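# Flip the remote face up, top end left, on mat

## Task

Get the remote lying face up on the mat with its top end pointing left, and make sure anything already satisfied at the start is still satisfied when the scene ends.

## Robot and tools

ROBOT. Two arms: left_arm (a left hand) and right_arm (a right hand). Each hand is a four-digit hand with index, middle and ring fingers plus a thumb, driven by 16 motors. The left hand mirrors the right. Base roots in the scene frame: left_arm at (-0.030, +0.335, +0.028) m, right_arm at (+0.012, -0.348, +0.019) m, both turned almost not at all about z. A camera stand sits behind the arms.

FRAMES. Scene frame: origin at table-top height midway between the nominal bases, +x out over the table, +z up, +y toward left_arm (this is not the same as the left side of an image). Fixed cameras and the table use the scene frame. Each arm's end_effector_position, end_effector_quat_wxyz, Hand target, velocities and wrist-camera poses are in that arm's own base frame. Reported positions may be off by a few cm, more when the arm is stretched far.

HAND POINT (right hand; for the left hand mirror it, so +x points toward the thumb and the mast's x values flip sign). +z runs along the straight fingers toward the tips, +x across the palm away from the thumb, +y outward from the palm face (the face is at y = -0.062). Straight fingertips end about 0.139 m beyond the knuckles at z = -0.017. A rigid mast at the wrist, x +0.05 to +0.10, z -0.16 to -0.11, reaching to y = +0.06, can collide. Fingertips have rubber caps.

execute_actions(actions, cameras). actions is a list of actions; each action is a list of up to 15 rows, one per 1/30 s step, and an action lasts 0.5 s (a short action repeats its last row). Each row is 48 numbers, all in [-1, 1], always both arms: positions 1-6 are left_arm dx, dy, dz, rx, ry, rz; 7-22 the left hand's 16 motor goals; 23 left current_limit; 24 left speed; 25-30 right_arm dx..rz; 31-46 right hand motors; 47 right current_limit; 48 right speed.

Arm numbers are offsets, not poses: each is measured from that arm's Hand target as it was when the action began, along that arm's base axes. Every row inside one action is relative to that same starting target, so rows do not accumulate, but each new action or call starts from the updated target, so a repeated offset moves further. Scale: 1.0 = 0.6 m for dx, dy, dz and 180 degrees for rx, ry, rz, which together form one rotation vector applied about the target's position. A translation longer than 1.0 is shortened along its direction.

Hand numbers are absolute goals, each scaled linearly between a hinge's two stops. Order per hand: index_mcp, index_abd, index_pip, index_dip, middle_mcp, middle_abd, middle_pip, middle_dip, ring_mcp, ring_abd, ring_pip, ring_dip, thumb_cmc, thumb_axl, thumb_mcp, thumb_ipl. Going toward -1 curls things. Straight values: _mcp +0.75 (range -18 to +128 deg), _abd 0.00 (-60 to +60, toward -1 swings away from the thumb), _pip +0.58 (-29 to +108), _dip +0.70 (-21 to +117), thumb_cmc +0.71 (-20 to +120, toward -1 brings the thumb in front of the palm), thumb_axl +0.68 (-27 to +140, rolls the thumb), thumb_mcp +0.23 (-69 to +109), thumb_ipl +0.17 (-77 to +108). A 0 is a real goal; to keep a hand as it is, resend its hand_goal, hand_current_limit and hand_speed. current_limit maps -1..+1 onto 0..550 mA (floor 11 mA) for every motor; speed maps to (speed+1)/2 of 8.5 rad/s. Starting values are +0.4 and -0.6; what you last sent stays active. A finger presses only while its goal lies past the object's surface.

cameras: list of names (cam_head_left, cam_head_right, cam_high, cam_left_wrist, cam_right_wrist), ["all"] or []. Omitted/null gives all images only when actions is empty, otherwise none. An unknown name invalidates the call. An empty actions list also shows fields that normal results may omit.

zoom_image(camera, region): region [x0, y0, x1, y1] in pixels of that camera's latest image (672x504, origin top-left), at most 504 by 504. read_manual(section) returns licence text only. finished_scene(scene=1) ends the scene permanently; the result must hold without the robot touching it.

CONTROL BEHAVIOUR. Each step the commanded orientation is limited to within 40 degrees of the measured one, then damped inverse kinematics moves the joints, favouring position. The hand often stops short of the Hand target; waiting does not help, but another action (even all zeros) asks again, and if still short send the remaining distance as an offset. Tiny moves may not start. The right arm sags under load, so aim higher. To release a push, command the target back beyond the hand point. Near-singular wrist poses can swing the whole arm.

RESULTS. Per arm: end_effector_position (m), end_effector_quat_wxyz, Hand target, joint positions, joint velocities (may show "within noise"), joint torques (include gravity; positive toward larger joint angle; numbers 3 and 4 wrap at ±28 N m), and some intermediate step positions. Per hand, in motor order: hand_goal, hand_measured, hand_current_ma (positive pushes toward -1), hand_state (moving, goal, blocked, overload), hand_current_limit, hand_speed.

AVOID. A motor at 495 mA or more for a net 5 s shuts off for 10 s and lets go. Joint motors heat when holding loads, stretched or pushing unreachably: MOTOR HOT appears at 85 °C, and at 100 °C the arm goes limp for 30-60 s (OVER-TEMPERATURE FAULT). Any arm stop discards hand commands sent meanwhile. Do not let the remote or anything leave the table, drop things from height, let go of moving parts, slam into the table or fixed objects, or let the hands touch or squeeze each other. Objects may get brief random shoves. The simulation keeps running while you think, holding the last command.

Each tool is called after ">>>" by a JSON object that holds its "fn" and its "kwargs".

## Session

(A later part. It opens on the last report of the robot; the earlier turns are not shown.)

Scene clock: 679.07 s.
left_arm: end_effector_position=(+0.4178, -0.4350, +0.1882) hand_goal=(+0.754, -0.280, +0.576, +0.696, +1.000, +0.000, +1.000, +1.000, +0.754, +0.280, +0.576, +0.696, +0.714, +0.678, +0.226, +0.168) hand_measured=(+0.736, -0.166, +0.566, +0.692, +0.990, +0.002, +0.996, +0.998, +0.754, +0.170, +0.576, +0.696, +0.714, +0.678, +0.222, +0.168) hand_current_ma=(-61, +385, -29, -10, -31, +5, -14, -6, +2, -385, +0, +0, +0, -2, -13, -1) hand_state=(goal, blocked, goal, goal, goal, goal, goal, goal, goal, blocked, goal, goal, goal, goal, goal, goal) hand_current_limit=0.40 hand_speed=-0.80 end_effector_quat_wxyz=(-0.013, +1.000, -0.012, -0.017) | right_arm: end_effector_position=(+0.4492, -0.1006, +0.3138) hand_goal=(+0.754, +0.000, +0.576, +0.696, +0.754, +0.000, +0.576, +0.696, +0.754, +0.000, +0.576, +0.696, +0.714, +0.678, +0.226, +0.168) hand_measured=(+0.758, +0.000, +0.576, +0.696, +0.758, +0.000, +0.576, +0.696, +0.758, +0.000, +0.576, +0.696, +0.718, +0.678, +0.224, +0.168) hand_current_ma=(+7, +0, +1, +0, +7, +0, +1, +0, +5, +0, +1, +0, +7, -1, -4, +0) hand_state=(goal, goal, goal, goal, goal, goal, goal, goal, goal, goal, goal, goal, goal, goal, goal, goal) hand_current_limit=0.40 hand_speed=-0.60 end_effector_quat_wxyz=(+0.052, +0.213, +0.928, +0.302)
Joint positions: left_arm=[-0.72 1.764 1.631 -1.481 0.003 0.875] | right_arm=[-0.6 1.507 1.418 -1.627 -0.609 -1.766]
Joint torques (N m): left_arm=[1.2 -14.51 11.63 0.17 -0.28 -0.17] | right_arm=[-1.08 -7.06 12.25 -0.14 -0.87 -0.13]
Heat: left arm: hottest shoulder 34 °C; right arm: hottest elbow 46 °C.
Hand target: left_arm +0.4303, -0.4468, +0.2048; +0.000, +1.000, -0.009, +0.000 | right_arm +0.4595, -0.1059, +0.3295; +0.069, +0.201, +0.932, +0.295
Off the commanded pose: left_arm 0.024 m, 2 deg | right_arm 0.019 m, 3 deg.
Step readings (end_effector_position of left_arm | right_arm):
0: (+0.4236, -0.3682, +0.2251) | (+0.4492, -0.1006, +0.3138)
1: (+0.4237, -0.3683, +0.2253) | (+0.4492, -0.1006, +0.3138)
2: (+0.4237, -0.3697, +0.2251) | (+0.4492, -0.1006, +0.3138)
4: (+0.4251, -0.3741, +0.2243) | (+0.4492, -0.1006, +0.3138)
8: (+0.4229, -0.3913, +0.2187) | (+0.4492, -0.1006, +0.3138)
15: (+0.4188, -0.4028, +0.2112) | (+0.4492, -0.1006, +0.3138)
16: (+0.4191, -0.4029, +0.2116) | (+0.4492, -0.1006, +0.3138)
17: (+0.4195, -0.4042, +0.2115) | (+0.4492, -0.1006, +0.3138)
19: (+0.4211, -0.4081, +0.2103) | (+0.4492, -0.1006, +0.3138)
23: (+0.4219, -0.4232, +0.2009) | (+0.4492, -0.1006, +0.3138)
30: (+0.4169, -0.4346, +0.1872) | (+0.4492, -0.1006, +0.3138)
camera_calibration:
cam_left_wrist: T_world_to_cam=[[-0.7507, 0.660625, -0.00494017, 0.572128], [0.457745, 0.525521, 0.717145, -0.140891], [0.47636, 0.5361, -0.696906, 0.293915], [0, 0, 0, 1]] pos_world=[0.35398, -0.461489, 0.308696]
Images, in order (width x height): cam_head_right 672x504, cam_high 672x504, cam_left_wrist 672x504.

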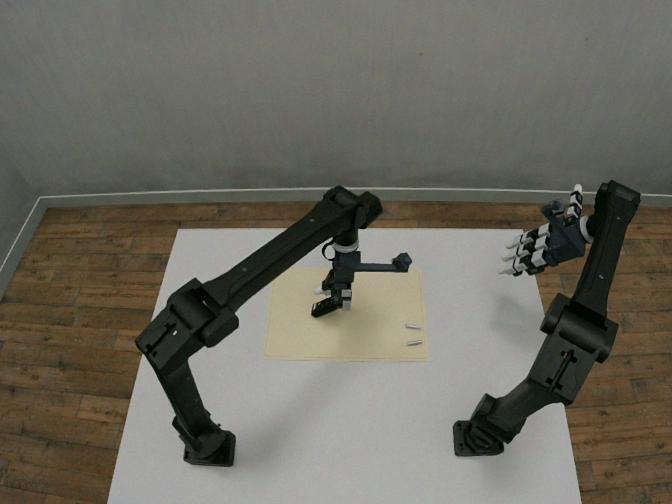

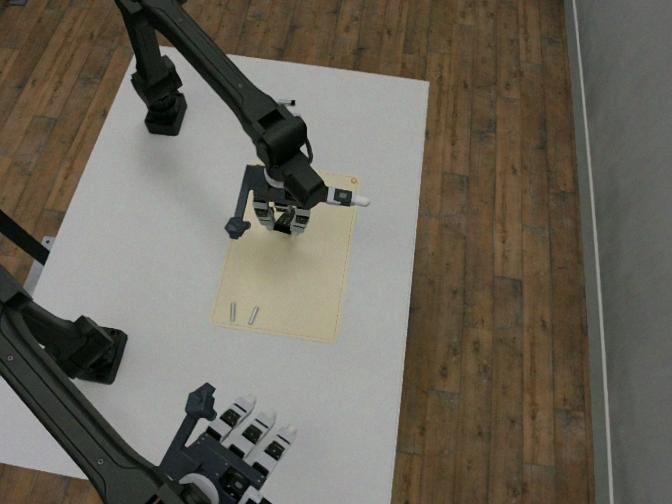

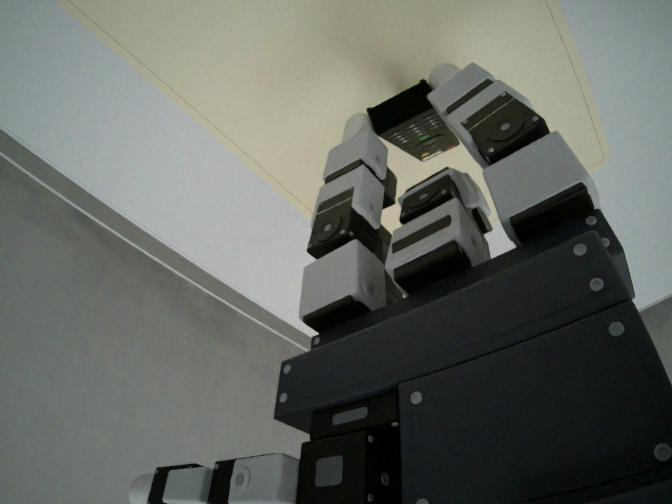

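>>> {"fn": "execute_actions", "kwargs": {"actions": [[[-0.001,-0.021,-0.045,0,0,0,0.754,-0.28,0.576,0.696,1,0,1,1,0.754,0.28,0.576,0.696,0.714,0.678,0.226,0.168,0.4,-0.8,0,0,0,0,0,0,0.754,0,0.576,0.696,0.754,0,0.576,0.696,0.754,0,0.576,0.696,0.714,0.678,0.226,0.168,0.4,-0.6]],[[-0.001,-0.021,-0.045,0,0,0,0.754,-0.28,0.576,0.696,1,0,1,1,0.754,0.28,0.576,0.696,0.714,0.678,0.226,0.168,0.4,-0.8,0,0,0,0,0,0,0.754,0,0.576,0.696,0.754,0,0.576,0.696,0.754,0,0.576,0.696,0.714,0.678,0.226,0.168,0.4,-0.6]]], "cameras": ["cam_left_wrist","cam_high","cam_head_right"]}}

>>> {"fn": "zoom_image", "kwargs": {"camera": "cam_head_right", "region": [260, 220, 420, 340]}}

Scene clock: 695.57 s.
left_arm: end_effector_position=(+0.4315, -0.4646, +0.1542) hand_goal=(+0.754, -0.280, +0.576, +0.696, +1.000, +0.000, +1.000, +1.000, +0.754, +0.280, +0.576, +0.696, +0.714, +0.678, +0.226, +0.168) hand_measured=(+0.758, -0.166, +0.580, +0.698, +0.990, +0.002, +0.996, +0.998, +0.748, +0.170, +0.572, +0.696, +0.714, +0.678, +0.222, +0.168) hand_current_ma=(+13, +385, +12, +3, -31, +5, -14, -6, -21, -385, -9, +0, +0, -2, -13, -1) hand_state=(goal, blocked, goal, goal, goal, goal, goal, goal, goal, blocked, goal, goal, goal, goal, goal, goal) hand_current_limit=0.40 hand_speed=-0.80 end_effector_quat_wxyz=(-0.001, +1.000, -0.006, -0.002) | right_arm: end_effector_position=(+0.4492, -0.1006, +0.3138) hand_goal=(+0.754, +0.000, +0.576, +0.696, +0.754, +0.000, +0.576, +0.696, +0.754, +0.000, +0.576, +0.696, +0.714, +0.678, +0.226, +0.168) hand_measured=(+0.758, +0.000, +0.576, +0.696, +0.758, +0.000, +0.576, +0.696, +0.758, +0.000, +0.576, +0.696, +0.718, +0.678, +0.224, +0.168) hand_current_ma=(+7, +0, +1, +0, +7, +0, +1, +0, +5, +0, +1, +0, +7, -1, -4, +0) hand_state=(goal, goal, goal, goal, goal, goal, goal, goal, goal, goal, goal, goal, goal, goal, goal, goal) hand_current_limit=0.40 hand_speed=-0.60 end_effector_quat_wxyz=(+0.052, +0.213, +0.928, +0.302)
Joint positions: left_arm=[-0.745 1.833 1.631 -1.374 0.002 0.838] | right_arm=[-0.6 1.507 1.418 -1.627 -0.609 -1.766]
Joint torques (N m): left_arm=[0.26 -15.38 7.65 0.55 -0.23 -0.15] | right_arm=[-0.79 -7.3 12.08 -0.24 -0.86 -0.24]
Heat: left arm: hottest elbow 34 °C; right arm: hottest elbow 46 °C.
Hand target: left_arm +0.4291, -0.4720, +0.1508; +0.000, +1.000, -0.009, +0.000 | right_arm +0.4595, -0.1059, +0.3295; +0.069, +0.201, +0.932, +0.295
Off the commanded pose: left_arm 0.009 m, 0 deg | right_arm 0.019 m, 3 deg.
Step readings (end_effector_position of left_arm | right_arm):
0: (+0.4179, -0.4350, +0.1882) | (+0.4492, -0.1006, +0.3138)
1: (+0.4179, -0.4350, +0.1882) | (+0.4492, -0.1006, +0.3138)
2: (+0.4185, -0.4354, +0.1882) | (+0.4492, -0.1006, +0.3138)
4: (+0.4213, -0.4383, +0.1876) | (+0.4492, -0.1006, +0.3138)
8: (+0.4257, -0.4443, +0.1823) | (+0.4492, -0.1006, +0.3138)
15: (+0.4261, -0.4483, +0.1741) | (+0.4492, -0.1006, +0.3138)
16: (+0.4259, -0.4488, +0.1740) | (+0.4492, -0.1006, +0.3138)
17: (+0.4262, -0.4498, +0.1740) | (+0.4492, -0.1006, +0.3138)
19: (+0.4288, -0.4533, +0.1728) | (+0.4492, -0.1006, +0.3138)
23: (+0.4323, -0.4596, +0.1649) | (+0.4492, -0.1006, +0.3138)
30: (+0.4314, -0.4646, +0.1542) | (+0.4492, -0.1006, +0.3138)
camera_calibration:
cam_left_wrist: T_world_to_cam=[[-0.756982, 0.652016, -0.0430423, 0.606439], [0.430514, 0.547206, 0.717791, -0.0854183], [0.491564, 0.524824, -0.694927, 0.267413], [0, 0, 0, 1]] pos_world=[0.364386, -0.489011, 0.273248]
Images, in order (width x height): cam_head_right 672x504, cam_high 672x504, cam_left_wrist 672x504.

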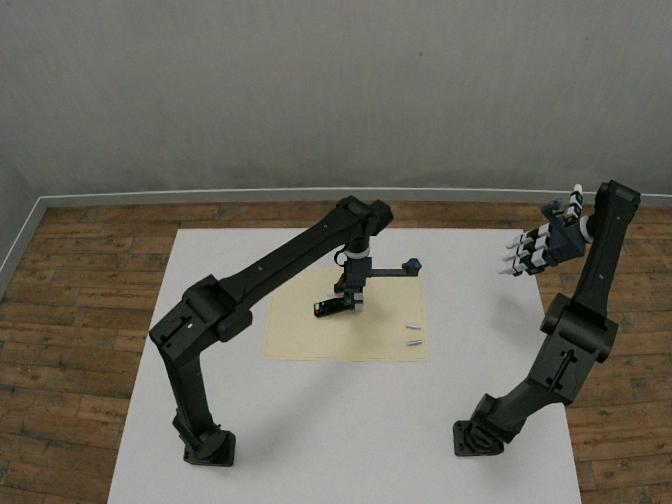

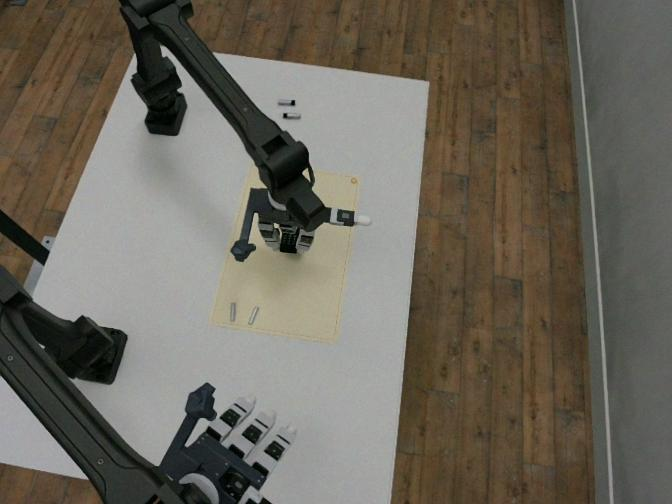

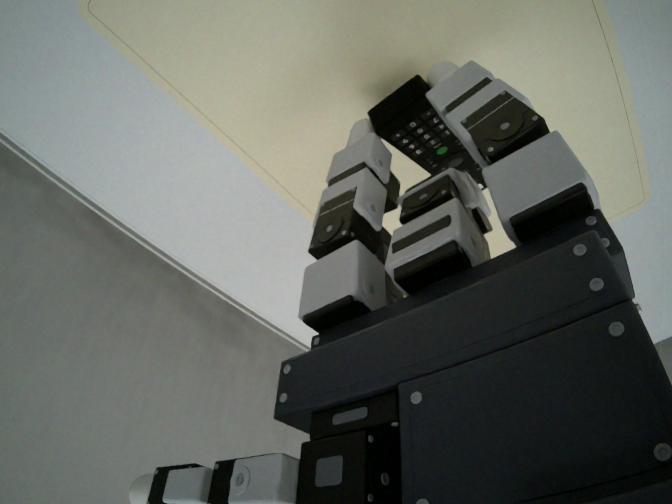

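Scaled by 3.150 from the camera's 672x504 image, which has a finer 960x720 frame.

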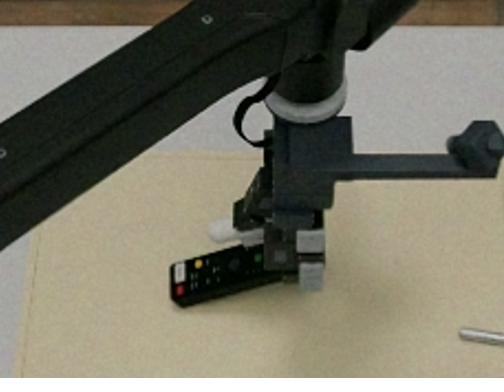

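>>> {"fn": "execute_actions", "kwargs": {"actions": [[[0,-0.014,-0.045,0,0,0,0.754,-0.28,0.576,0.696,1,0,1,1,0.754,0.28,0.576,0.696,0.714,0.678,0.226,0.168,0.4,-0.8,0,0,0,0,0,0,0.754,0,0.576,0.696,0.754,0,0.576,0.696,0.754,0,0.576,0.696,0.714,0.678,0.226,0.168,0.4,-0.6]],[[0,-0.006,-0.035,0,0,0,0.754,-0.28,0.576,0.696,1,0,1,1,0.754,0.28,0.576,0.696,0.714,0.678,0.226,0.168,0.4,-0.8,0,0,0,0,0,0,0.754,0,0.576,0.696,0.754,0,0.576,0.696,0.754,0,0.576,0.696,0.714,0.678,0.226,0.168,0.4,-0.6]],[[0,0,-0.01,0,0,0,0.754,-0.28,0.576,0.696,1,0,1,1,0.754,0.28,0.576,0.696,0.714,0.678,0.226,0.168,0.4,-0.8,0,0,0,0,0,0,0.754,0,0.576,0.696,0.754,0,0.576,0.696,0.754,0,0.576,0.696,0.714,0.678,0.226,0.168,0.4,-0.6]]], "cameras": ["cam_left_wrist","cam_high","cam_head_right"]}}

>>> {"fn": "zoom_image", "kwargs": {"camera": "cam_head_right", "region": [260, 240, 420, 360]}}

>>> {"fn": "zoom_image", "kwargs": {"camera": "cam_left_wrist", "region": [330, 40, 530, 190]}}

Scene clock: 704.40 s.
left_arm: end_effector_position=(+0.4331, -0.4771, +0.1055) hand_goal=(+0.754, -0.280, +0.576, +0.696, +1.000, +0.000, +1.000, +1.000, +0.754, +0.280, +0.576, +0.696, +0.714, +0.678, +0.226, +0.168) hand_measured=(+0.760, -0.166, +0.580, +0.698, +0.990, +0.002, +0.996, +0.998, +0.746, +0.170, +0.572, +0.696, +0.714, +0.678, +0.222, +0.168) hand_current_ma=(+15, +385, +11, +4, -31, +5, -14, -6, -26, -385, -11, -1, +0, -2, -13, -1) hand_state=(goal, blocked, goal, goal, goal, goal, goal, goal, goal, blocked, goal, goal, goal, goal, goal, goal) hand_current_limit=0.40 hand_speed=-0.80 end_effector_quat_wxyz=(+0.001, +1.000, -0.006, +0.001) | right_arm: end_effector_position=(+0.4492, -0.1006, +0.3138) hand_goal=(+0.754, +0.000, +0.576, +0.696, +0.754, +0.000, +0.576, +0.696, +0.754, +0.000, +0.576, +0.696, +0.714, +0.678, +0.226, +0.168) hand_measured=(+0.758, +0.000, +0.576, +0.696, +0.758, +0.000, +0.576, +0.696, +0.758, +0.000, +0.576, +0.696, +0.718, +0.678, +0.224, +0.168) hand_current_ma=(+7, +0, +1, +0, +7, +0, +1, +0, +5, +0, +1, +0, +7, -1, -4, +0) hand_state=(goal, goal, goal, goal, goal, goal, goal, goal, goal, goal, goal, goal, goal, goal, goal, goal) hand_current_limit=0.40 hand_speed=-0.60 end_effector_quat_wxyz=(+0.052, +0.213, +0.928, +0.302)
Joint positions: left_arm=[-0.76 1.886 1.576 -1.258 0.001 0.823] | right_arm=[-0.6 1.507 1.418 -1.627 -0.609 -1.766]
Joint torques (N m): left_arm=[0.32 -15.33 7.1 0.68 -0.22 -0.13] | right_arm=[-0.97 -6.48 12.21 -0.28 -0.81 -0.17]
Heat: left arm: hottest shoulder 33 °C; right arm: hottest elbow 46 °C.
Hand target: left_arm +0.4290, -0.4840, +0.0965; +0.000, +1.000, -0.009, +0.000 | right_arm +0.4595, -0.1059, +0.3295; +0.069, +0.201, +0.932, +0.295
Off the commanded pose: left_arm 0.012 m, 0 deg | right_arm 0.019 m, 3 deg.
Step readings (end_effector_position of left_arm | right_arm):
0: (+0.4316, -0.4646, +0.1542) | (+0.4492, -0.1006, +0.3138)
1: (+0.4316, -0.4649, +0.1542) | (+0.4492, -0.1006, +0.3138)
2: (+0.4317, -0.4655, +0.1537) | (+0.4492, -0.1006, +0.3138)
4: (+0.4325, -0.4677, +0.1513) | (+0.4492, -0.1006, +0.3138)
8: (+0.4333, -0.4707, +0.1409) | (+0.4492, -0.1006, +0.3138)
15: (+0.4321, -0.4734, +0.1277) | (+0.4492, -0.1006, +0.3138)
16: (+0.4320, -0.4736, +0.1274) | (+0.4492, -0.1006, +0.3138)
17: (+0.4319, -0.4738, +0.1268) | (+0.4492, -0.1006, +0.3138)
19: (+0.4325, -0.4754, +0.1249) | (+0.4492, -0.1006, +0.3138)
23: (+0.4330, -0.4761, +0.1170) | (+0.4492, -0.1006, +0.3138)
30: (+0.4331, -0.4770, +0.1085) | (+0.4492, -0.1006, +0.3138)
31: (+0.4331, -0.4770, +0.1083) | (+0.4492, -0.1006, +0.3138)
32: (+0.4332, -0.4772, +0.1083) | (+0.4492, -0.1006, +0.3138)
34: (+0.4335, -0.4774, +0.1078) | (+0.4492, -0.1006, +0.3138)
38: (+0.4332, -0.4771, +0.1061) | (+0.4492, -0.1006, +0.3138)
45: (+0.4331, -0.4771, +0.1055) | (+0.4492, -0.1006, +0.3138)
camera_calibration:
cam_left_wrist: T_world_to_cam=[[-0.757451, 0.650925, -0.0506386, 0.614173], [0.425742, 0.551238, 0.717552, -0.0403143], [0.494986, 0.521952, -0.694662, 0.236532], [0, 0, 0, 1]] pos_world=[0.365289, -0.501016, 0.224338]
Images, in order (width x height): cam_head_right 672x504, cam_high 672x504, cam_left_wrist 672x504.

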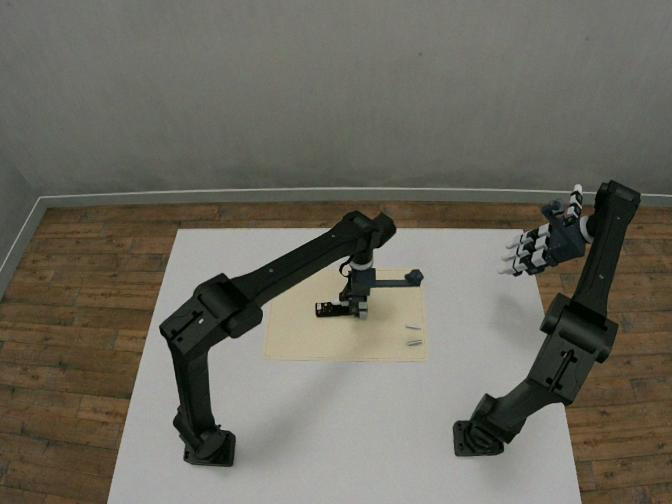

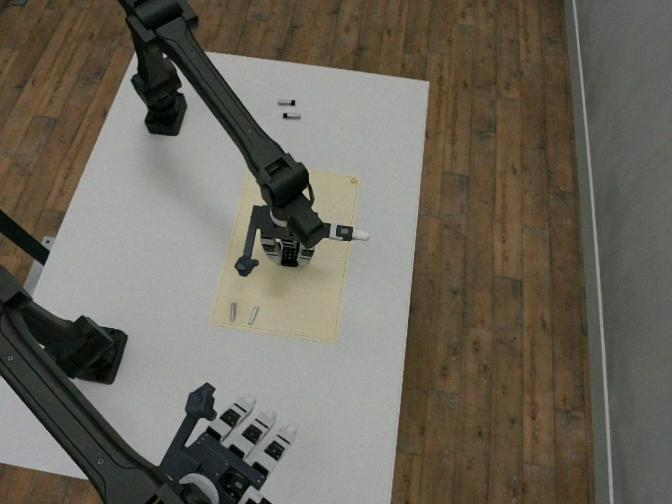

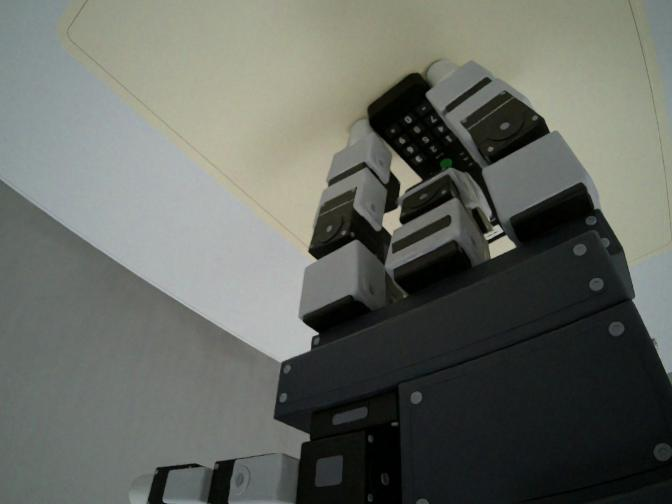

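Scaled by 3.150 from the camera's 672x504 image, which has a finer 960x720 frame.

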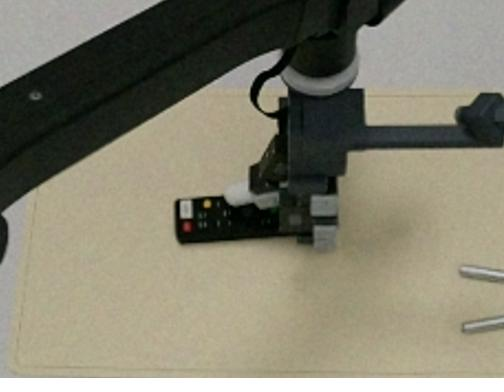

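Scaled by 2.520 from the camera's 672x504 image, which has a finer 960x720 frame.

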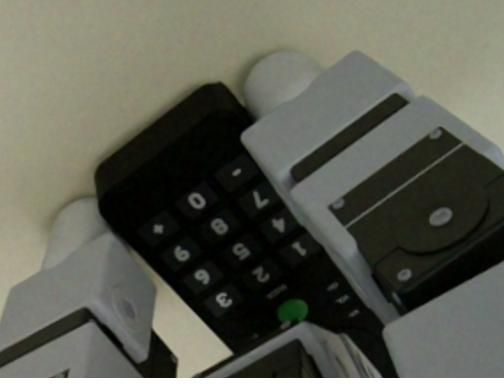

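>>> {"fn": "execute_actions", "kwargs": {"actions": [[[0,0,-0.012,0,0,0,0.754,-0.28,0.576,0.696,1,0,1,1,0.754,0.28,0.576,0.696,0.714,0.678,0.226,0.168,0.4,-0.8,0,0,0,0,0,0,0.754,0,0.576,0.696,0.754,0,0.576,0.696,0.754,0,0.576,0.696,0.714,0.678,0.226,0.168,0.4,-0.6]],[[0,0,0,0,0,0,0.754,-0.28,0.576,0.696,1,0,1,1,0.754,0.28,0.576,0.696,0.714,0.678,0.226,0.168,0.4,-0.8,0,0,0,0,0,0,0.754,0,0.576,0.696,0.754,0,0.576,0.696,0.754,0,0.576,0.696,0.714,0.678,0.226,0.168,0.4,-0.6]]], "cameras": ["cam_left_wrist"]}}

>>> {"fn": "zoom_image", "kwargs": {"camera": "cam_left_wrist", "region": [330, 40, 530, 190]}}

Scene clock: 712.27 s.
left_arm: end_effector_position=(+0.4332, -0.4778, +0.1046) hand_goal=(+0.754, -0.280, +0.576, +0.696, +1.000, +0.000, +1.000, +1.000, +0.754, +0.280, +0.576, +0.696, +0.714, +0.678, +0.226, +0.168) hand_measured=(+0.764, -0.168, +0.582, +0.698, +0.990, +0.002, +0.996, +0.998, +0.752, +0.170, +0.574, +0.696, +0.714, +0.678, +0.222, +0.168) hand_current_ma=(+36, +385, +20, +7, -31, +5, -14, -6, -6, -385, -4, -1, +0, -2, -13, -1) hand_state=(goal, blocked, goal, goal, goal, goal, goal, goal, goal, blocked, goal, goal, goal, goal, goal, goal) hand_current_limit=0.40 hand_speed=-0.80 end_effector_quat_wxyz=(+0.003, +1.000, -0.006, +0.002) | right_arm: end_effector_position=(+0.4492, -0.1006, +0.3138) hand_goal=(+0.754, +0.000, +0.576, +0.696, +0.754, +0.000, +0.576, +0.696, +0.754, +0.000, +0.576, +0.696, +0.714, +0.678, +0.226, +0.168) hand_measured=(+0.758, +0.000, +0.576, +0.696, +0.758, +0.000, +0.576, +0.696, +0.758, +0.000, +0.576, +0.696, +0.718, +0.678, +0.224, +0.168) hand_current_ma=(+7, +0, +1, +0, +7, +0, +1, +0, +5, +0, +1, +0, +7, -1, -4, +0) hand_state=(goal, goal, goal, goal, goal, goal, goal, goal, goal, goal, goal, goal, goal, goal, goal, goal) hand_current_limit=0.40 hand_speed=-0.60 end_effector_quat_wxyz=(+0.052, +0.213, +0.928, +0.302)
Joint positions: left_arm=[-0.761 1.886 1.572 -1.25 0.001 0.823] | right_arm=[-0.6 1.507 1.418 -1.627 -0.609 -1.766]
Joint torques (N m): left_arm=[0.38 -14.97 6.48 1.01 -0.21 -0.15] | right_arm=[-0.5 -7.41 12.26 -0.47 -0.81 -0.1]
Heat: left arm: hottest shoulder 33 °C; right arm: hottest elbow 46 °C.
Hand target: left_arm +0.4291, -0.4840, +0.0893; +0.000, +1.000, -0.009, +0.000 | right_arm +0.4595, -0.1059, +0.3295; +0.069, +0.201, +0.932, +0.295
Off the commanded pose: left_arm 0.017 m, 1 deg | right_arm 0.019 m, 3 deg.
Step readings (end_effector_position of left_arm | right_arm):
0: (+0.4331, -0.4771, +0.1055) | (+0.4492, -0.1006, +0.3138)
1: (+0.4331, -0.4771, +0.1055) | (+0.4492, -0.1006, +0.3138)
2: (+0.4332, -0.4772, +0.1055) | (+0.4492, -0.1006, +0.3138)
4: (+0.4332, -0.4771, +0.1048) | (+0.4492, -0.1006, +0.3138)
8: (+0.4331, -0.4777, +0.1047) | (+0.4492, -0.1006, +0.3138)
15: (+0.4332, -0.4778, +0.1046) | (+0.4492, -0.1006, +0.3138)
16: (+0.4332, -0.4778, +0.1046) | (+0.4492, -0.1006, +0.3138)
17: (+0.4332, -0.4778, +0.1046) | (+0.4492, -0.1006, +0.3138)
19: (+0.4332, -0.4778, +0.1046) | (+0.4492, -0.1006, +0.3138)
23: (+0.4332, -0.4778, +0.1046) | (+0.4492, -0.1006, +0.3138)
30: (+0.4332, -0.4778, +0.1046) | (+0.4492, -0.1006, +0.3138)
camera_calibration:
cam_left_wrist: T_world_to_cam=[[-0.756782, 0.651403, -0.0543706, 0.614922], [0.424247, 0.552748, 0.717276, -0.0379364], [0.497288, 0.519754, -0.694665, 0.234197], [0, 0, 0, 1]] pos_world=[0.364992, -0.501317, 0.223333]
Images, in order (width x height): cam_left_wrist 672x504.

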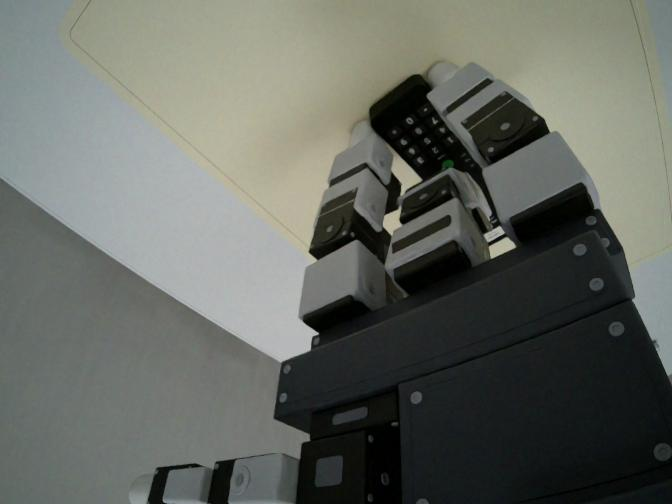

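Scaled by 2.520 from the camera's 672x504 image, which has a finer 960x720 frame.

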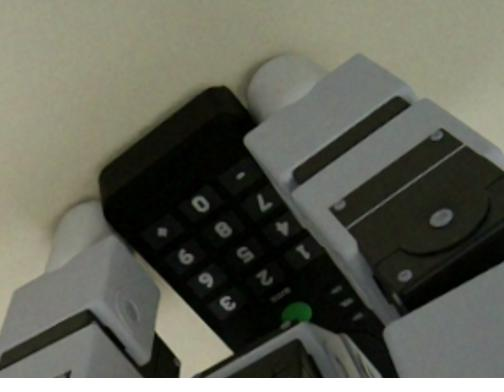

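>>> {"fn": "execute_actions", "kwargs": {"actions": [[[0,0,0.014,0,0,0,0.754,-0.24,0.576,0.696,1,0,1,1,0.754,0.24,0.576,0.696,0.714,0.678,0.226,0.168,0.2,-0.9,0,0,0,0,0,0,0.754,0,0.576,0.696,0.754,0,0.576,0.696,0.754,0,0.576,0.696,0.714,0.678,0.226,0.168,0.4,-0.6]],[[0,0,0,0,0,0,0.754,-0.18,0.576,0.696,1,0,1,1,0.754,0.18,0.576,0.696,0.714,0.678,0.226,0.168,0.2,-0.95,0,0,0,0,0,0,0.754,0,0.576,0.696,0.754,0,0.576,0.696,0.754,0,0.576,0.696,0.714,0.678,0.226,0.168,0.4,-0.6]],[[0,0,0,0,0,0,0.754,-0.13,0.576,0.696,1,0,1,1,0.754,0.13,0.576,0.696,0.714,0.678,0.226,0.168,0.4,-0.95,0,0,0,0,0,0,0.754,0,0.576,0.696,0.754,0,0.576,0.696,0.754,0,0.576,0.696,0.714,0.678,0.226,0.168,0.4,-0.6]],[[0,0,0,0,0,0,0.754,-0.06,0.576,0.696,1,0,1,1,0.754,0.06,0.576,0.696,0.714,0.678,0.226,0.168,0.4,-0.9,0,0,0,0,0,0,0.754,0,0.576,0.696,0.754,0,0.576,0.696,0.754,0,0.576,0.696,0.714,0.678,0.226,0.168,0.4,-0.6]]], "cameras": ["cam_left_wrist"]}}

>>> {"fn": "zoom_image", "kwargs": {"camera": "cam_left_wrist", "region": [330, 40, 530, 190]}}

Scene clock: 722.97 s.
left_arm: end_effector_position=(+0.4332, -0.4778, +0.1046) hand_goal=(+0.754, -0.060, +0.576, +0.696, +1.000, +0.000, +1.000, +1.000, +0.754, +0.060, +0.576, +0.696, +0.714, +0.678, +0.226, +0.168) hand_measured=(+0.764, -0.154, +0.584, +0.700, +0.990, +0.002, +0.996, +0.998, +0.752, +0.104, +0.574, +0.696, +0.714, +0.678, +0.222, +0.168) hand_current_ma=(+36, -337, +20, +8, -31, +5, -14, -6, -5, +142, -4, -1, +0, -2, -13, -1) hand_state=(goal, blocked, goal, goal, goal, goal, goal, goal, goal, blocked, goal, goal, goal, goal, goal, goal) hand_current_limit=0.40 hand_speed=-0.90 end_effector_quat_wxyz=(+0.003, +1.000, -0.006, +0.002) | right_arm: end_effector_position=(+0.4492, -0.1006, +0.3138) hand_goal=(+0.754, +0.000, +0.576, +0.696, +0.754, +0.000, +0.576, +0.696, +0.754, +0.000, +0.576, +0.696, +0.714, +0.678, +0.226, +0.168) hand_measured=(+0.758, +0.000, +0.576, +0.696, +0.758, +0.000, +0.576, +0.696, +0.758, +0.000, +0.576, +0.696, +0.718, +0.678, +0.224, +0.168) hand_current_ma=(+7, +0, +1, +0, +7, +0, +1, +0, +5, +0, +1, +0, +7, -1, -4, +0) hand_state=(goal, goal, goal, goal, goal, goal, goal, goal, goal, goal, goal, goal, goal, goal, goal, goal) hand_current_limit=0.40 hand_speed=-0.60 end_effector_quat_wxyz=(+0.052, +0.213, +0.928, +0.302)
Joint positions: left_arm=[-0.761 1.886 1.572 -1.25 0.001 0.822] | right_arm=[-0.6 1.507 1.418 -1.627 -0.609 -1.766]
Joint torques (N m): left_arm=[0.32 -15.38 7.57 0.28 -0.23 -0.13] | right_arm=[-0.32 -6.65 12.33 -0.55 -0.82 -0.17]
Heat: left arm: hottest shoulder 33 °C; right arm: hottest elbow 46 °C.
Hand target: left_arm +0.4291, -0.4839, +0.0977; +0.000, +1.000, -0.009, +0.000 | right_arm +0.4595, -0.1059, +0.3295; +0.069, +0.201, +0.932, +0.295
Off the commanded pose: left_arm 0.010 m, 1 deg | right_arm 0.019 m, 3 deg.
Step readings (end_effector_position of left_arm | right_arm):
0: (+0.4332, -0.4778, +0.1046) | (+0.4492, -0.1006, +0.3138)
1: (+0.4332, -0.4778, +0.1046) | (+0.4492, -0.1006, +0.3138)
2: (+0.4332, -0.4778, +0.1046) | (+0.4492, -0.1006, +0.3138)
4: (+0.4332, -0.4778, +0.1046) | (+0.4492, -0.1006, +0.3138)
8: (+0.4332, -0.4778, +0.1046) | (+0.4492, -0.1006, +0.3138)
15: (+0.4332, -0.4778, +0.1046) | (+0.4492, -0.1006, +0.3138)
16: (+0.4332, -0.4778, +0.1046) | (+0.4492, -0.1006, +0.3138)
17: (+0.4332, -0.4778, +0.1046) | (+0.4492, -0.1006, +0.3138)
19: (+0.4332, -0.4778, +0.1046) | (+0.4492, -0.1006, +0.3138)
23: (+0.4332, -0.4778, +0.1046) | (+0.4492, -0.1006, +0.3138)
30: (+0.4332, -0.4778, +0.1046) | (+0.4492, -0.1006, +0.3138)
31: (+0.4332, -0.4778, +0.1046) | (+0.4492, -0.1006, +0.3138)
32: (+0.4332, -0.4778, +0.1046) | (+0.4492, -0.1006, +0.3138)
34: (+0.4332, -0.4778, +0.1046) | (+0.4492, -0.1006, +0.3138)
38: (+0.4332, -0.4778, +0.1046) | (+0.4492, -0.1006, +0.3138)
45: (+0.4332, -0.4778, +0.1046) | (+0.4492, -0.1006, +0.3138)
46: (+0.4332, -0.4778, +0.1046) | (+0.4492, -0.1006, +0.3138)
47: (+0.4332, -0.4778, +0.1046) | (+0.4492, -0.1006, +0.3138)
49: (+0.4332, -0.4778, +0.1046) | (+0.4492, -0.1006, +0.3138)
53: (+0.4332, -0.4778, +0.1046) | (+0.4492, -0.1006, +0.3138)
60: (+0.4332, -0.4778, +0.1046) | (+0.4492, -0.1006, +0.3138)
camera_calibration:
cam_left_wrist: T_world_to_cam=[[-0.7573, 0.650798, -0.0543828, 0.614886], [0.423796, 0.553087, 0.717281, -0.0376441], [0.496884, 0.52015, -0.694659, 0.234493], [0, 0, 0, 1]] pos_world=[0.365091, -0.501318, 0.223333]
Images, in order (width x height): cam_left_wrist 672x504.

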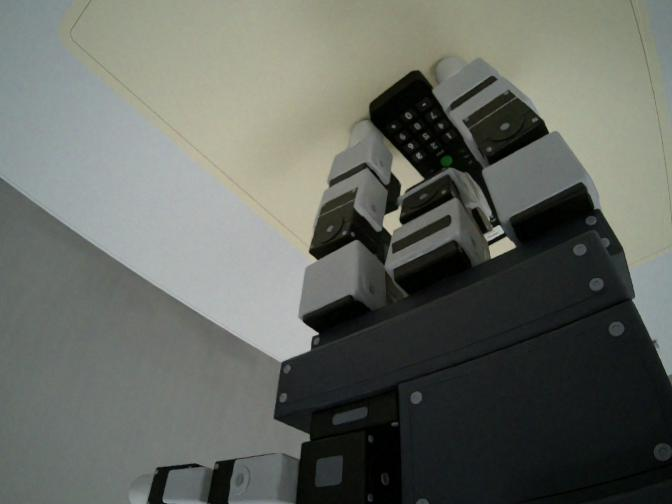

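Scaled by 2.520 from the camera's 672x504 image, which has a finer 960x720 frame.

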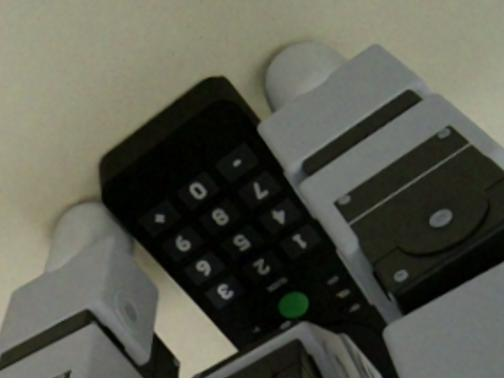

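>>> {"fn": "execute_actions", "kwargs": {"actions": [[[0,0,0.02,0,0,0,0.76,-0.14,0.58,0.696,1,0,1,1,0.754,0.1,0.576,0.696,0.714,0.678,0.226,0.168,0.4,-0.9,0,0,0,0,0,0,0.754,0,0.576,0.696,0.754,0,0.576,0.696,0.754,0,0.576,0.696,0.714,0.678,0.226,0.168,0.4,-0.6]],[[0.002,0.002,0.02,0,0,0,0.754,-0.1,0.576,0.696,1,0,1,1,0.754,0.08,0.576,0.696,0.714,0.678,0.226,0.168,0.4,-0.9,0,0,0,0,0,0,0.754,0,0.576,0.696,0.754,0,0.576,0.696,0.754,0,0.576,0.696,0.714,0.678,0.226,0.168,0.4,-0.6]]], "cameras": ["cam_left_wrist"]}}

>>> {"fn": "zoom_image", "kwargs": {"camera": "cam_left_wrist", "region": [330, 40, 530, 190]}}

Scene clock: 731.10 s.
left_arm: end_effector_position=(+0.4274, -0.4724, +0.1046) hand_goal=(+0.754, -0.100, +0.576, +0.696, +1.000, +0.000, +1.000, +1.000, +0.754, +0.080, +0.576, +0.696, +0.714, +0.678, +0.226, +0.168) hand_measured=(+0.740, -0.094, +0.568, +0.694, +0.990, +0.002, +0.996, +0.998, +0.752, +0.082, +0.574, +0.696, +0.714, +0.678, +0.222, +0.168) hand_current_ma=(-47, +17, -21, -7, -31, +5, -14, -6, -7, +5, -4, -1, +0, -2, -13, -1) hand_state=(goal, goal, goal, goal, goal, goal, goal, goal, goal, goal, goal, goal, goal, goal, goal, goal) hand_current_limit=0.40 hand_speed=-0.90 end_effector_quat_wxyz=(-0.008, +1.000, -0.006, -0.009) | right_arm: end_effector_position=(+0.4492, -0.1006, +0.3138) hand_goal=(+0.754, +0.000, +0.576, +0.696, +0.754, +0.000, +0.576, +0.696, +0.754, +0.000, +0.576, +0.696, +0.714, +0.678, +0.226, +0.168) hand_measured=(+0.758, +0.000, +0.576, +0.696, +0.758, +0.000, +0.576, +0.696, +0.758, +0.000, +0.576, +0.696, +0.718, +0.678, +0.224, +0.168) hand_current_ma=(+7, +0, +1, +0, +7, +0, +1, +0, +5, +0, +1, +0, +7, -1, -4, +0) hand_state=(goal, goal, goal, goal, goal, goal, goal, goal, goal, goal, goal, goal, goal, goal, goal, goal) hand_current_limit=0.40 hand_speed=-0.60 end_effector_quat_wxyz=(+0.052, +0.213, +0.928, +0.302)
Joint positions: left_arm=[-0.761 1.883 1.574 -1.285 0.001 0.822] | right_arm=[-0.6 1.507 1.418 -1.627 -0.609 -1.766]
Joint torques (N m): left_arm=[0.67 -16.67 10.29 -0.65 -0.18 -0.1] | right_arm=[-0.97 -7.53 11.93 -0.4 -0.79 -0.16]
Heat: left arm: hottest shoulder 33 °C; right arm: hottest elbow 46 °C.
Hand target: left_arm +0.4302, -0.4829, +0.1219; +0.000, +1.000, -0.009, +0.000 | right_arm +0.4595, -0.1059, +0.3295; +0.069, +0.201, +0.932, +0.295
Off the commanded pose: left_arm 0.020 m, 1 deg | right_arm 0.019 m, 3 deg.
Step readings (end_effector_position of left_arm | right_arm):
0: (+0.4332, -0.4778, +0.1046) | (+0.4492, -0.1006, +0.3138)
1: (+0.4332, -0.4778, +0.1046) | (+0.4492, -0.1006, +0.3138)
2: (+0.4332, -0.4777, +0.1046) | (+0.4492, -0.1006, +0.3138)
4: (+0.4327, -0.4772, +0.1046) | (+0.4492, -0.1006, +0.3138)
8: (+0.4320, -0.4765, +0.1043) | (+0.4492, -0.1006, +0.3138)
15: (+0.4314, -0.4763, +0.1043) | (+0.4492, -0.1006, +0.3138)
16: (+0.4313, -0.4762, +0.1043) | (+0.4492, -0.1006, +0.3138)
17: (+0.4308, -0.4757, +0.1043) | (+0.4492, -0.1006, +0.3138)
19: (+0.4292, -0.4742, +0.1044) | (+0.4492, -0.1006, +0.3138)
23: (+0.4278, -0.4728, +0.1047) | (+0.4492, -0.1006, +0.3138)
30: (+0.4274, -0.4725, +0.1047) | (+0.4492, -0.1006, +0.3138)
camera_calibration:
cam_left_wrist: T_world_to_cam=[[-0.757943, 0.651852, -0.0247324, 0.604702], [0.439251, 0.538036, 0.719428, -0.0520464], [0.482268, 0.534421, -0.694127, 0.247611], [0, 0, 0, 1]] pos_world=[0.361776, -0.498502, 0.224273]
Images, in order (width x height): cam_left_wrist 672x504.

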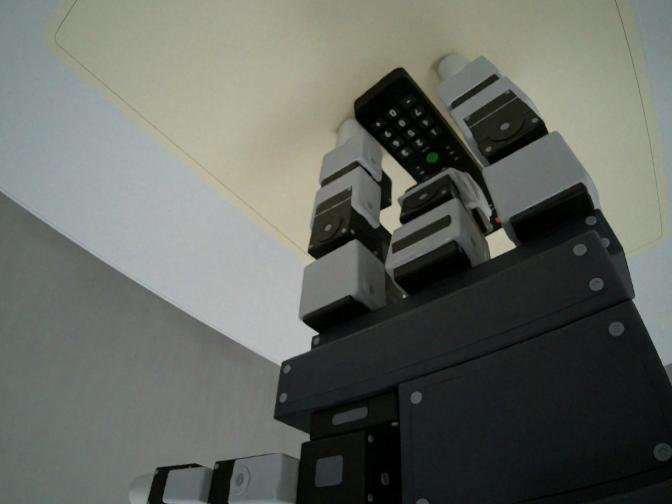

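Scaled by 2.520 from the camera's 672x504 image, which has a finer 960x720 frame.

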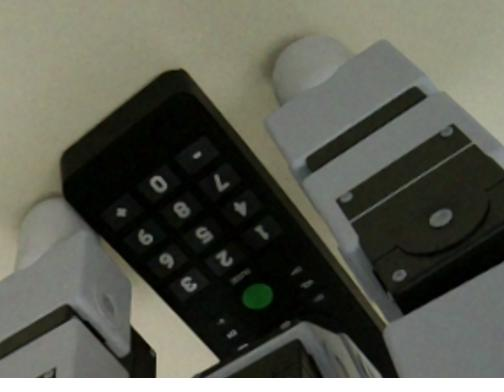

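>>> {"fn": "execute_actions", "kwargs": {"actions": [[[0.005,0,0.05,0,0,0,0.754,-0.1,0.576,0.696,1,0,1,1,0.754,0.08,0.576,0.696,0.714,0.678,0.226,0.168,0.4,-0.9,0,0,0,0,0,0,0.754,0,0.576,0.696,0.754,0,0.576,0.696,0.754,0,0.576,0.696,0.714,0.678,0.226,0.168,0.4,-0.6]],[[0,0,0.06,0,0,0,0.754,-0.06,0.576,0.696,1,0,1,1,0.754,0.08,0.576,0.696,0.714,0.678,0.226,0.168,0.4,-0.9,0,0,0,0,0,0,0.754,0,0.576,0.696,0.754,0,0.576,0.696,0.754,0,0.576,0.696,0.714,0.678,0.226,0.168,0.4,-0.6]],[[0,0,0.08,0,0,0,0.754,-0.06,0.576,0.696,1,0,1,1,0.754,0.08,0.576,0.696,0.714,0.678,0.226,0.168,0.4,-0.9,0,0,0,0,0,0,0.754,0,0.576,0.696,0.754,0,0.576,0.696,0.754,0,0.576,0.696,0.714,0.678,0.226,0.168,0.4,-0.6]]], "cameras": ["cam_left_wrist","cam_head_right","cam_head_left","cam_high"]}}

>>> {"fn": "zoom_image", "kwargs": {"camera": "cam_left_wrist", "region": [230, 0, 530, 225]}}

>>> {"fn": "zoom_image", "kwargs": {"camera": "cam_head_right", "region": [250, 250, 450, 380]}}

Scene clock: 740.40 s.
left_arm: end_effector_position=(+0.4284, -0.4734, +0.2145) hand_goal=(+0.754, -0.060, +0.576, +0.696, +1.000, +0.000, +1.000, +1.000, +0.754, +0.080, +0.576, +0.696, +0.714, +0.678, +0.226, +0.168) hand_measured=(+0.750, -0.062, +0.572, +0.694, +0.990, +0.002, +0.996, +0.998, +0.752, +0.082, +0.574, +0.696, +0.714, +0.678, +0.222, +0.168) hand_current_ma=(-13, -5, -8, -7, -30, +5, -14, -6, -7, +5, -4, -1, +0, -2, -13, -1) hand_state=(goal, goal, goal, goal, goal, goal, goal, goal, goal, goal, goal, goal, goal, goal, goal, goal) hand_current_limit=0.40 hand_speed=-0.90 end_effector_quat_wxyz=(-0.013, +1.000, -0.006, -0.014) | right_arm: end_effector_position=(+0.4492, -0.1006, +0.3138) hand_goal=(+0.754, +0.000, +0.576, +0.696, +0.754, +0.000, +0.576, +0.696, +0.754, +0.000, +0.576, +0.696, +0.714, +0.678, +0.226, +0.168) hand_measured=(+0.758, +0.000, +0.576, +0.696, +0.758, +0.000, +0.576, +0.696, +0.758, +0.000, +0.576, +0.696, +0.718, +0.678, +0.224, +0.168) hand_current_ma=(+7, +0, +1, +0, +7, +0, +1, +0, +5, +0, +1, +0, +7, -1, -4, +0) hand_state=(goal, goal, goal, goal, goal, goal, goal, goal, goal, goal, goal, goal, goal, goal, goal, goal) hand_current_limit=0.40 hand_speed=-0.60 end_effector_quat_wxyz=(+0.052, +0.213, +0.928, +0.302)
Joint positions: left_arm=[-0.761 1.845 1.814 -1.578 0.001 0.822] | right_arm=[-0.6 1.507 1.418 -1.627 -0.609 -1.766]
Joint torques (N m): left_arm=[0.91 -16.38 11.45 -0.36 -0.18 -0.06] | right_arm=[-0.21 -6.42 12.33 -0.17 -0.84 -0.15]
Heat: left arm: hottest shoulder 35 °C; right arm: hottest elbow 46 °C.
Hand target: left_arm +0.4331, -0.4828, +0.2358; -0.001, +1.000, -0.009, +0.000 | right_arm +0.4595, -0.1059, +0.3295; +0.069, +0.201, +0.932, +0.295
Off the commanded pose: left_arm 0.024 m, 2 deg | right_arm 0.019 m, 3 deg.
Step readings (end_effector_position of left_arm | right_arm):
0: (+0.4274, -0.4724, +0.1046) | (+0.4492, -0.1006, +0.3138)
1: (+0.4274, -0.4725, +0.1049) | (+0.4492, -0.1006, +0.3138)
2: (+0.4270, -0.4721, +0.1058) | (+0.4492, -0.1006, +0.3138)
4: (+0.4252, -0.4703, +0.1083) | (+0.4492, -0.1006, +0.3138)
8: (+0.4251, -0.4703, +0.1167) | (+0.4492, -0.1006, +0.3138)
15: (+0.4261, -0.4712, +0.1243) | (+0.4492, -0.1006, +0.3138)
16: (+0.4261, -0.4712, +0.1246) | (+0.4492, -0.1006, +0.3138)
17: (+0.4255, -0.4706, +0.1256) | (+0.4492, -0.1006, +0.3138)
19: (+0.4237, -0.4690, +0.1295) | (+0.4492, -0.1006, +0.3138)
23: (+0.4255, -0.4706, +0.1462) | (+0.4492, -0.1006, +0.3138)
30: (+0.4279, -0.4729, +0.1656) | (+0.4492, -0.1006, +0.3138)
31: (+0.4280, -0.4730, +0.1665) | (+0.4492, -0.1006, +0.3138)
32: (+0.4271, -0.4722, +0.1680) | (+0.4492, -0.1006, +0.3138)
34: (+0.4248, -0.4700, +0.1740) | (+0.4492, -0.1006, +0.3138)
38: (+0.4277, -0.4727, +0.1959) | (+0.4492, -0.1006, +0.3138)
45: (+0.4295, -0.4745, +0.2149) | (+0.4492, -0.1006, +0.3138)
camera_calibration:
cam_left_wrist: T_world_to_cam=[[-0.758071, 0.652097, -0.0098926, 0.605801], [0.44702, 0.530591, 0.720171, -0.138046], [0.47487, 0.541518, -0.693726, 0.330366], [0, 0, 0, 1]] pos_world=[0.364068, -0.500695, 0.334593]
Images, in order (width x height): cam_head_left 672x504, cam_head_right 672x504, cam_high 672x504, cam_left_wrist 672x504.

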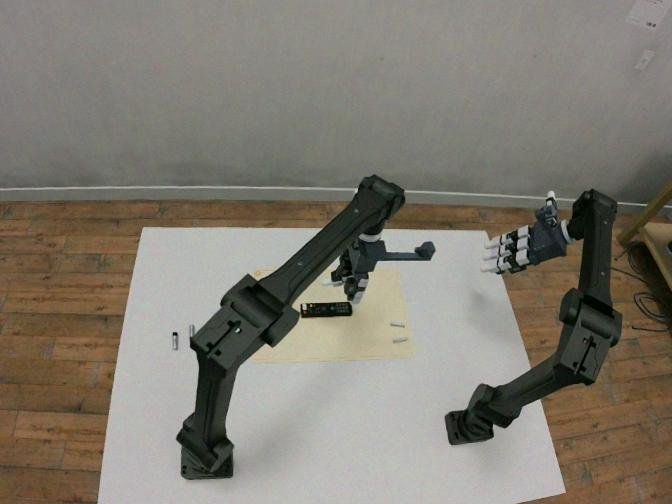

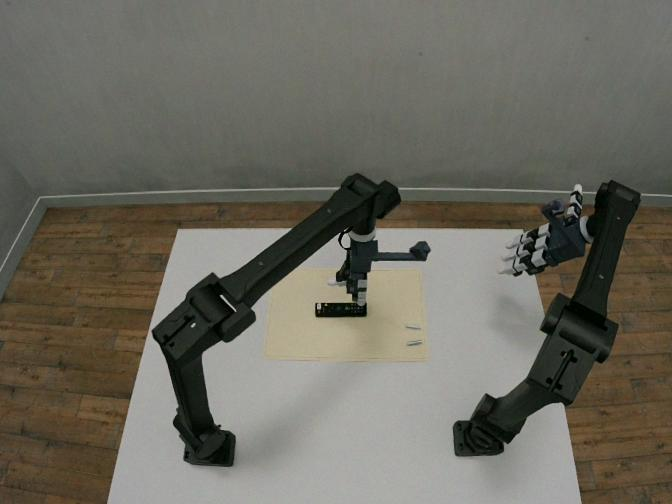

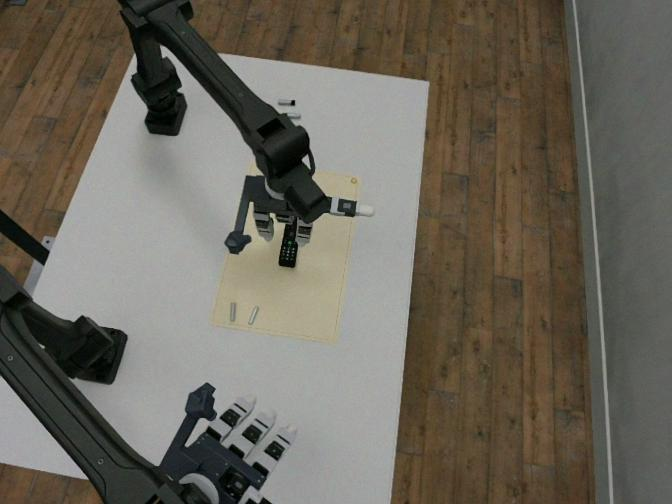

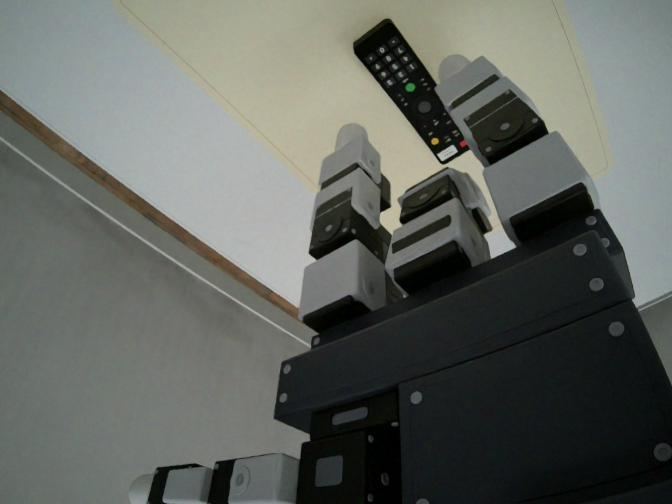

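Scaled by 1.680 from the camera's 672x504 image, which has a finer 960x720 frame.

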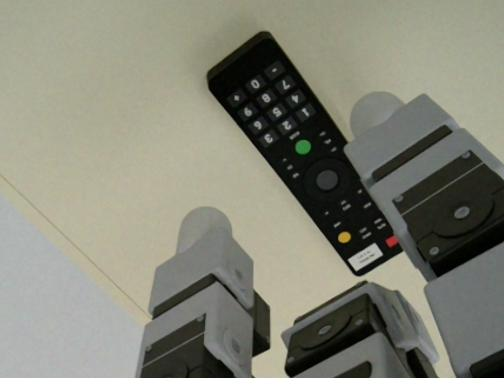

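Scaled by 2.520 from the camera's 672x504 image, which has a finer 960x720 frame.

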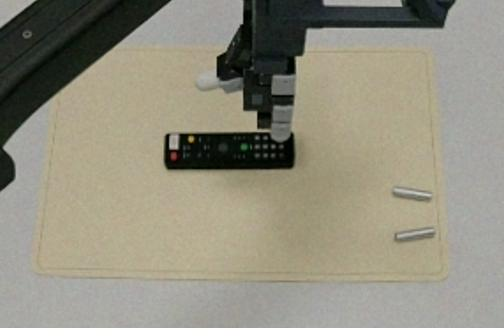

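>>> {"fn": "finished_scene", "kwargs": {}}

The scene is finished: the task was done.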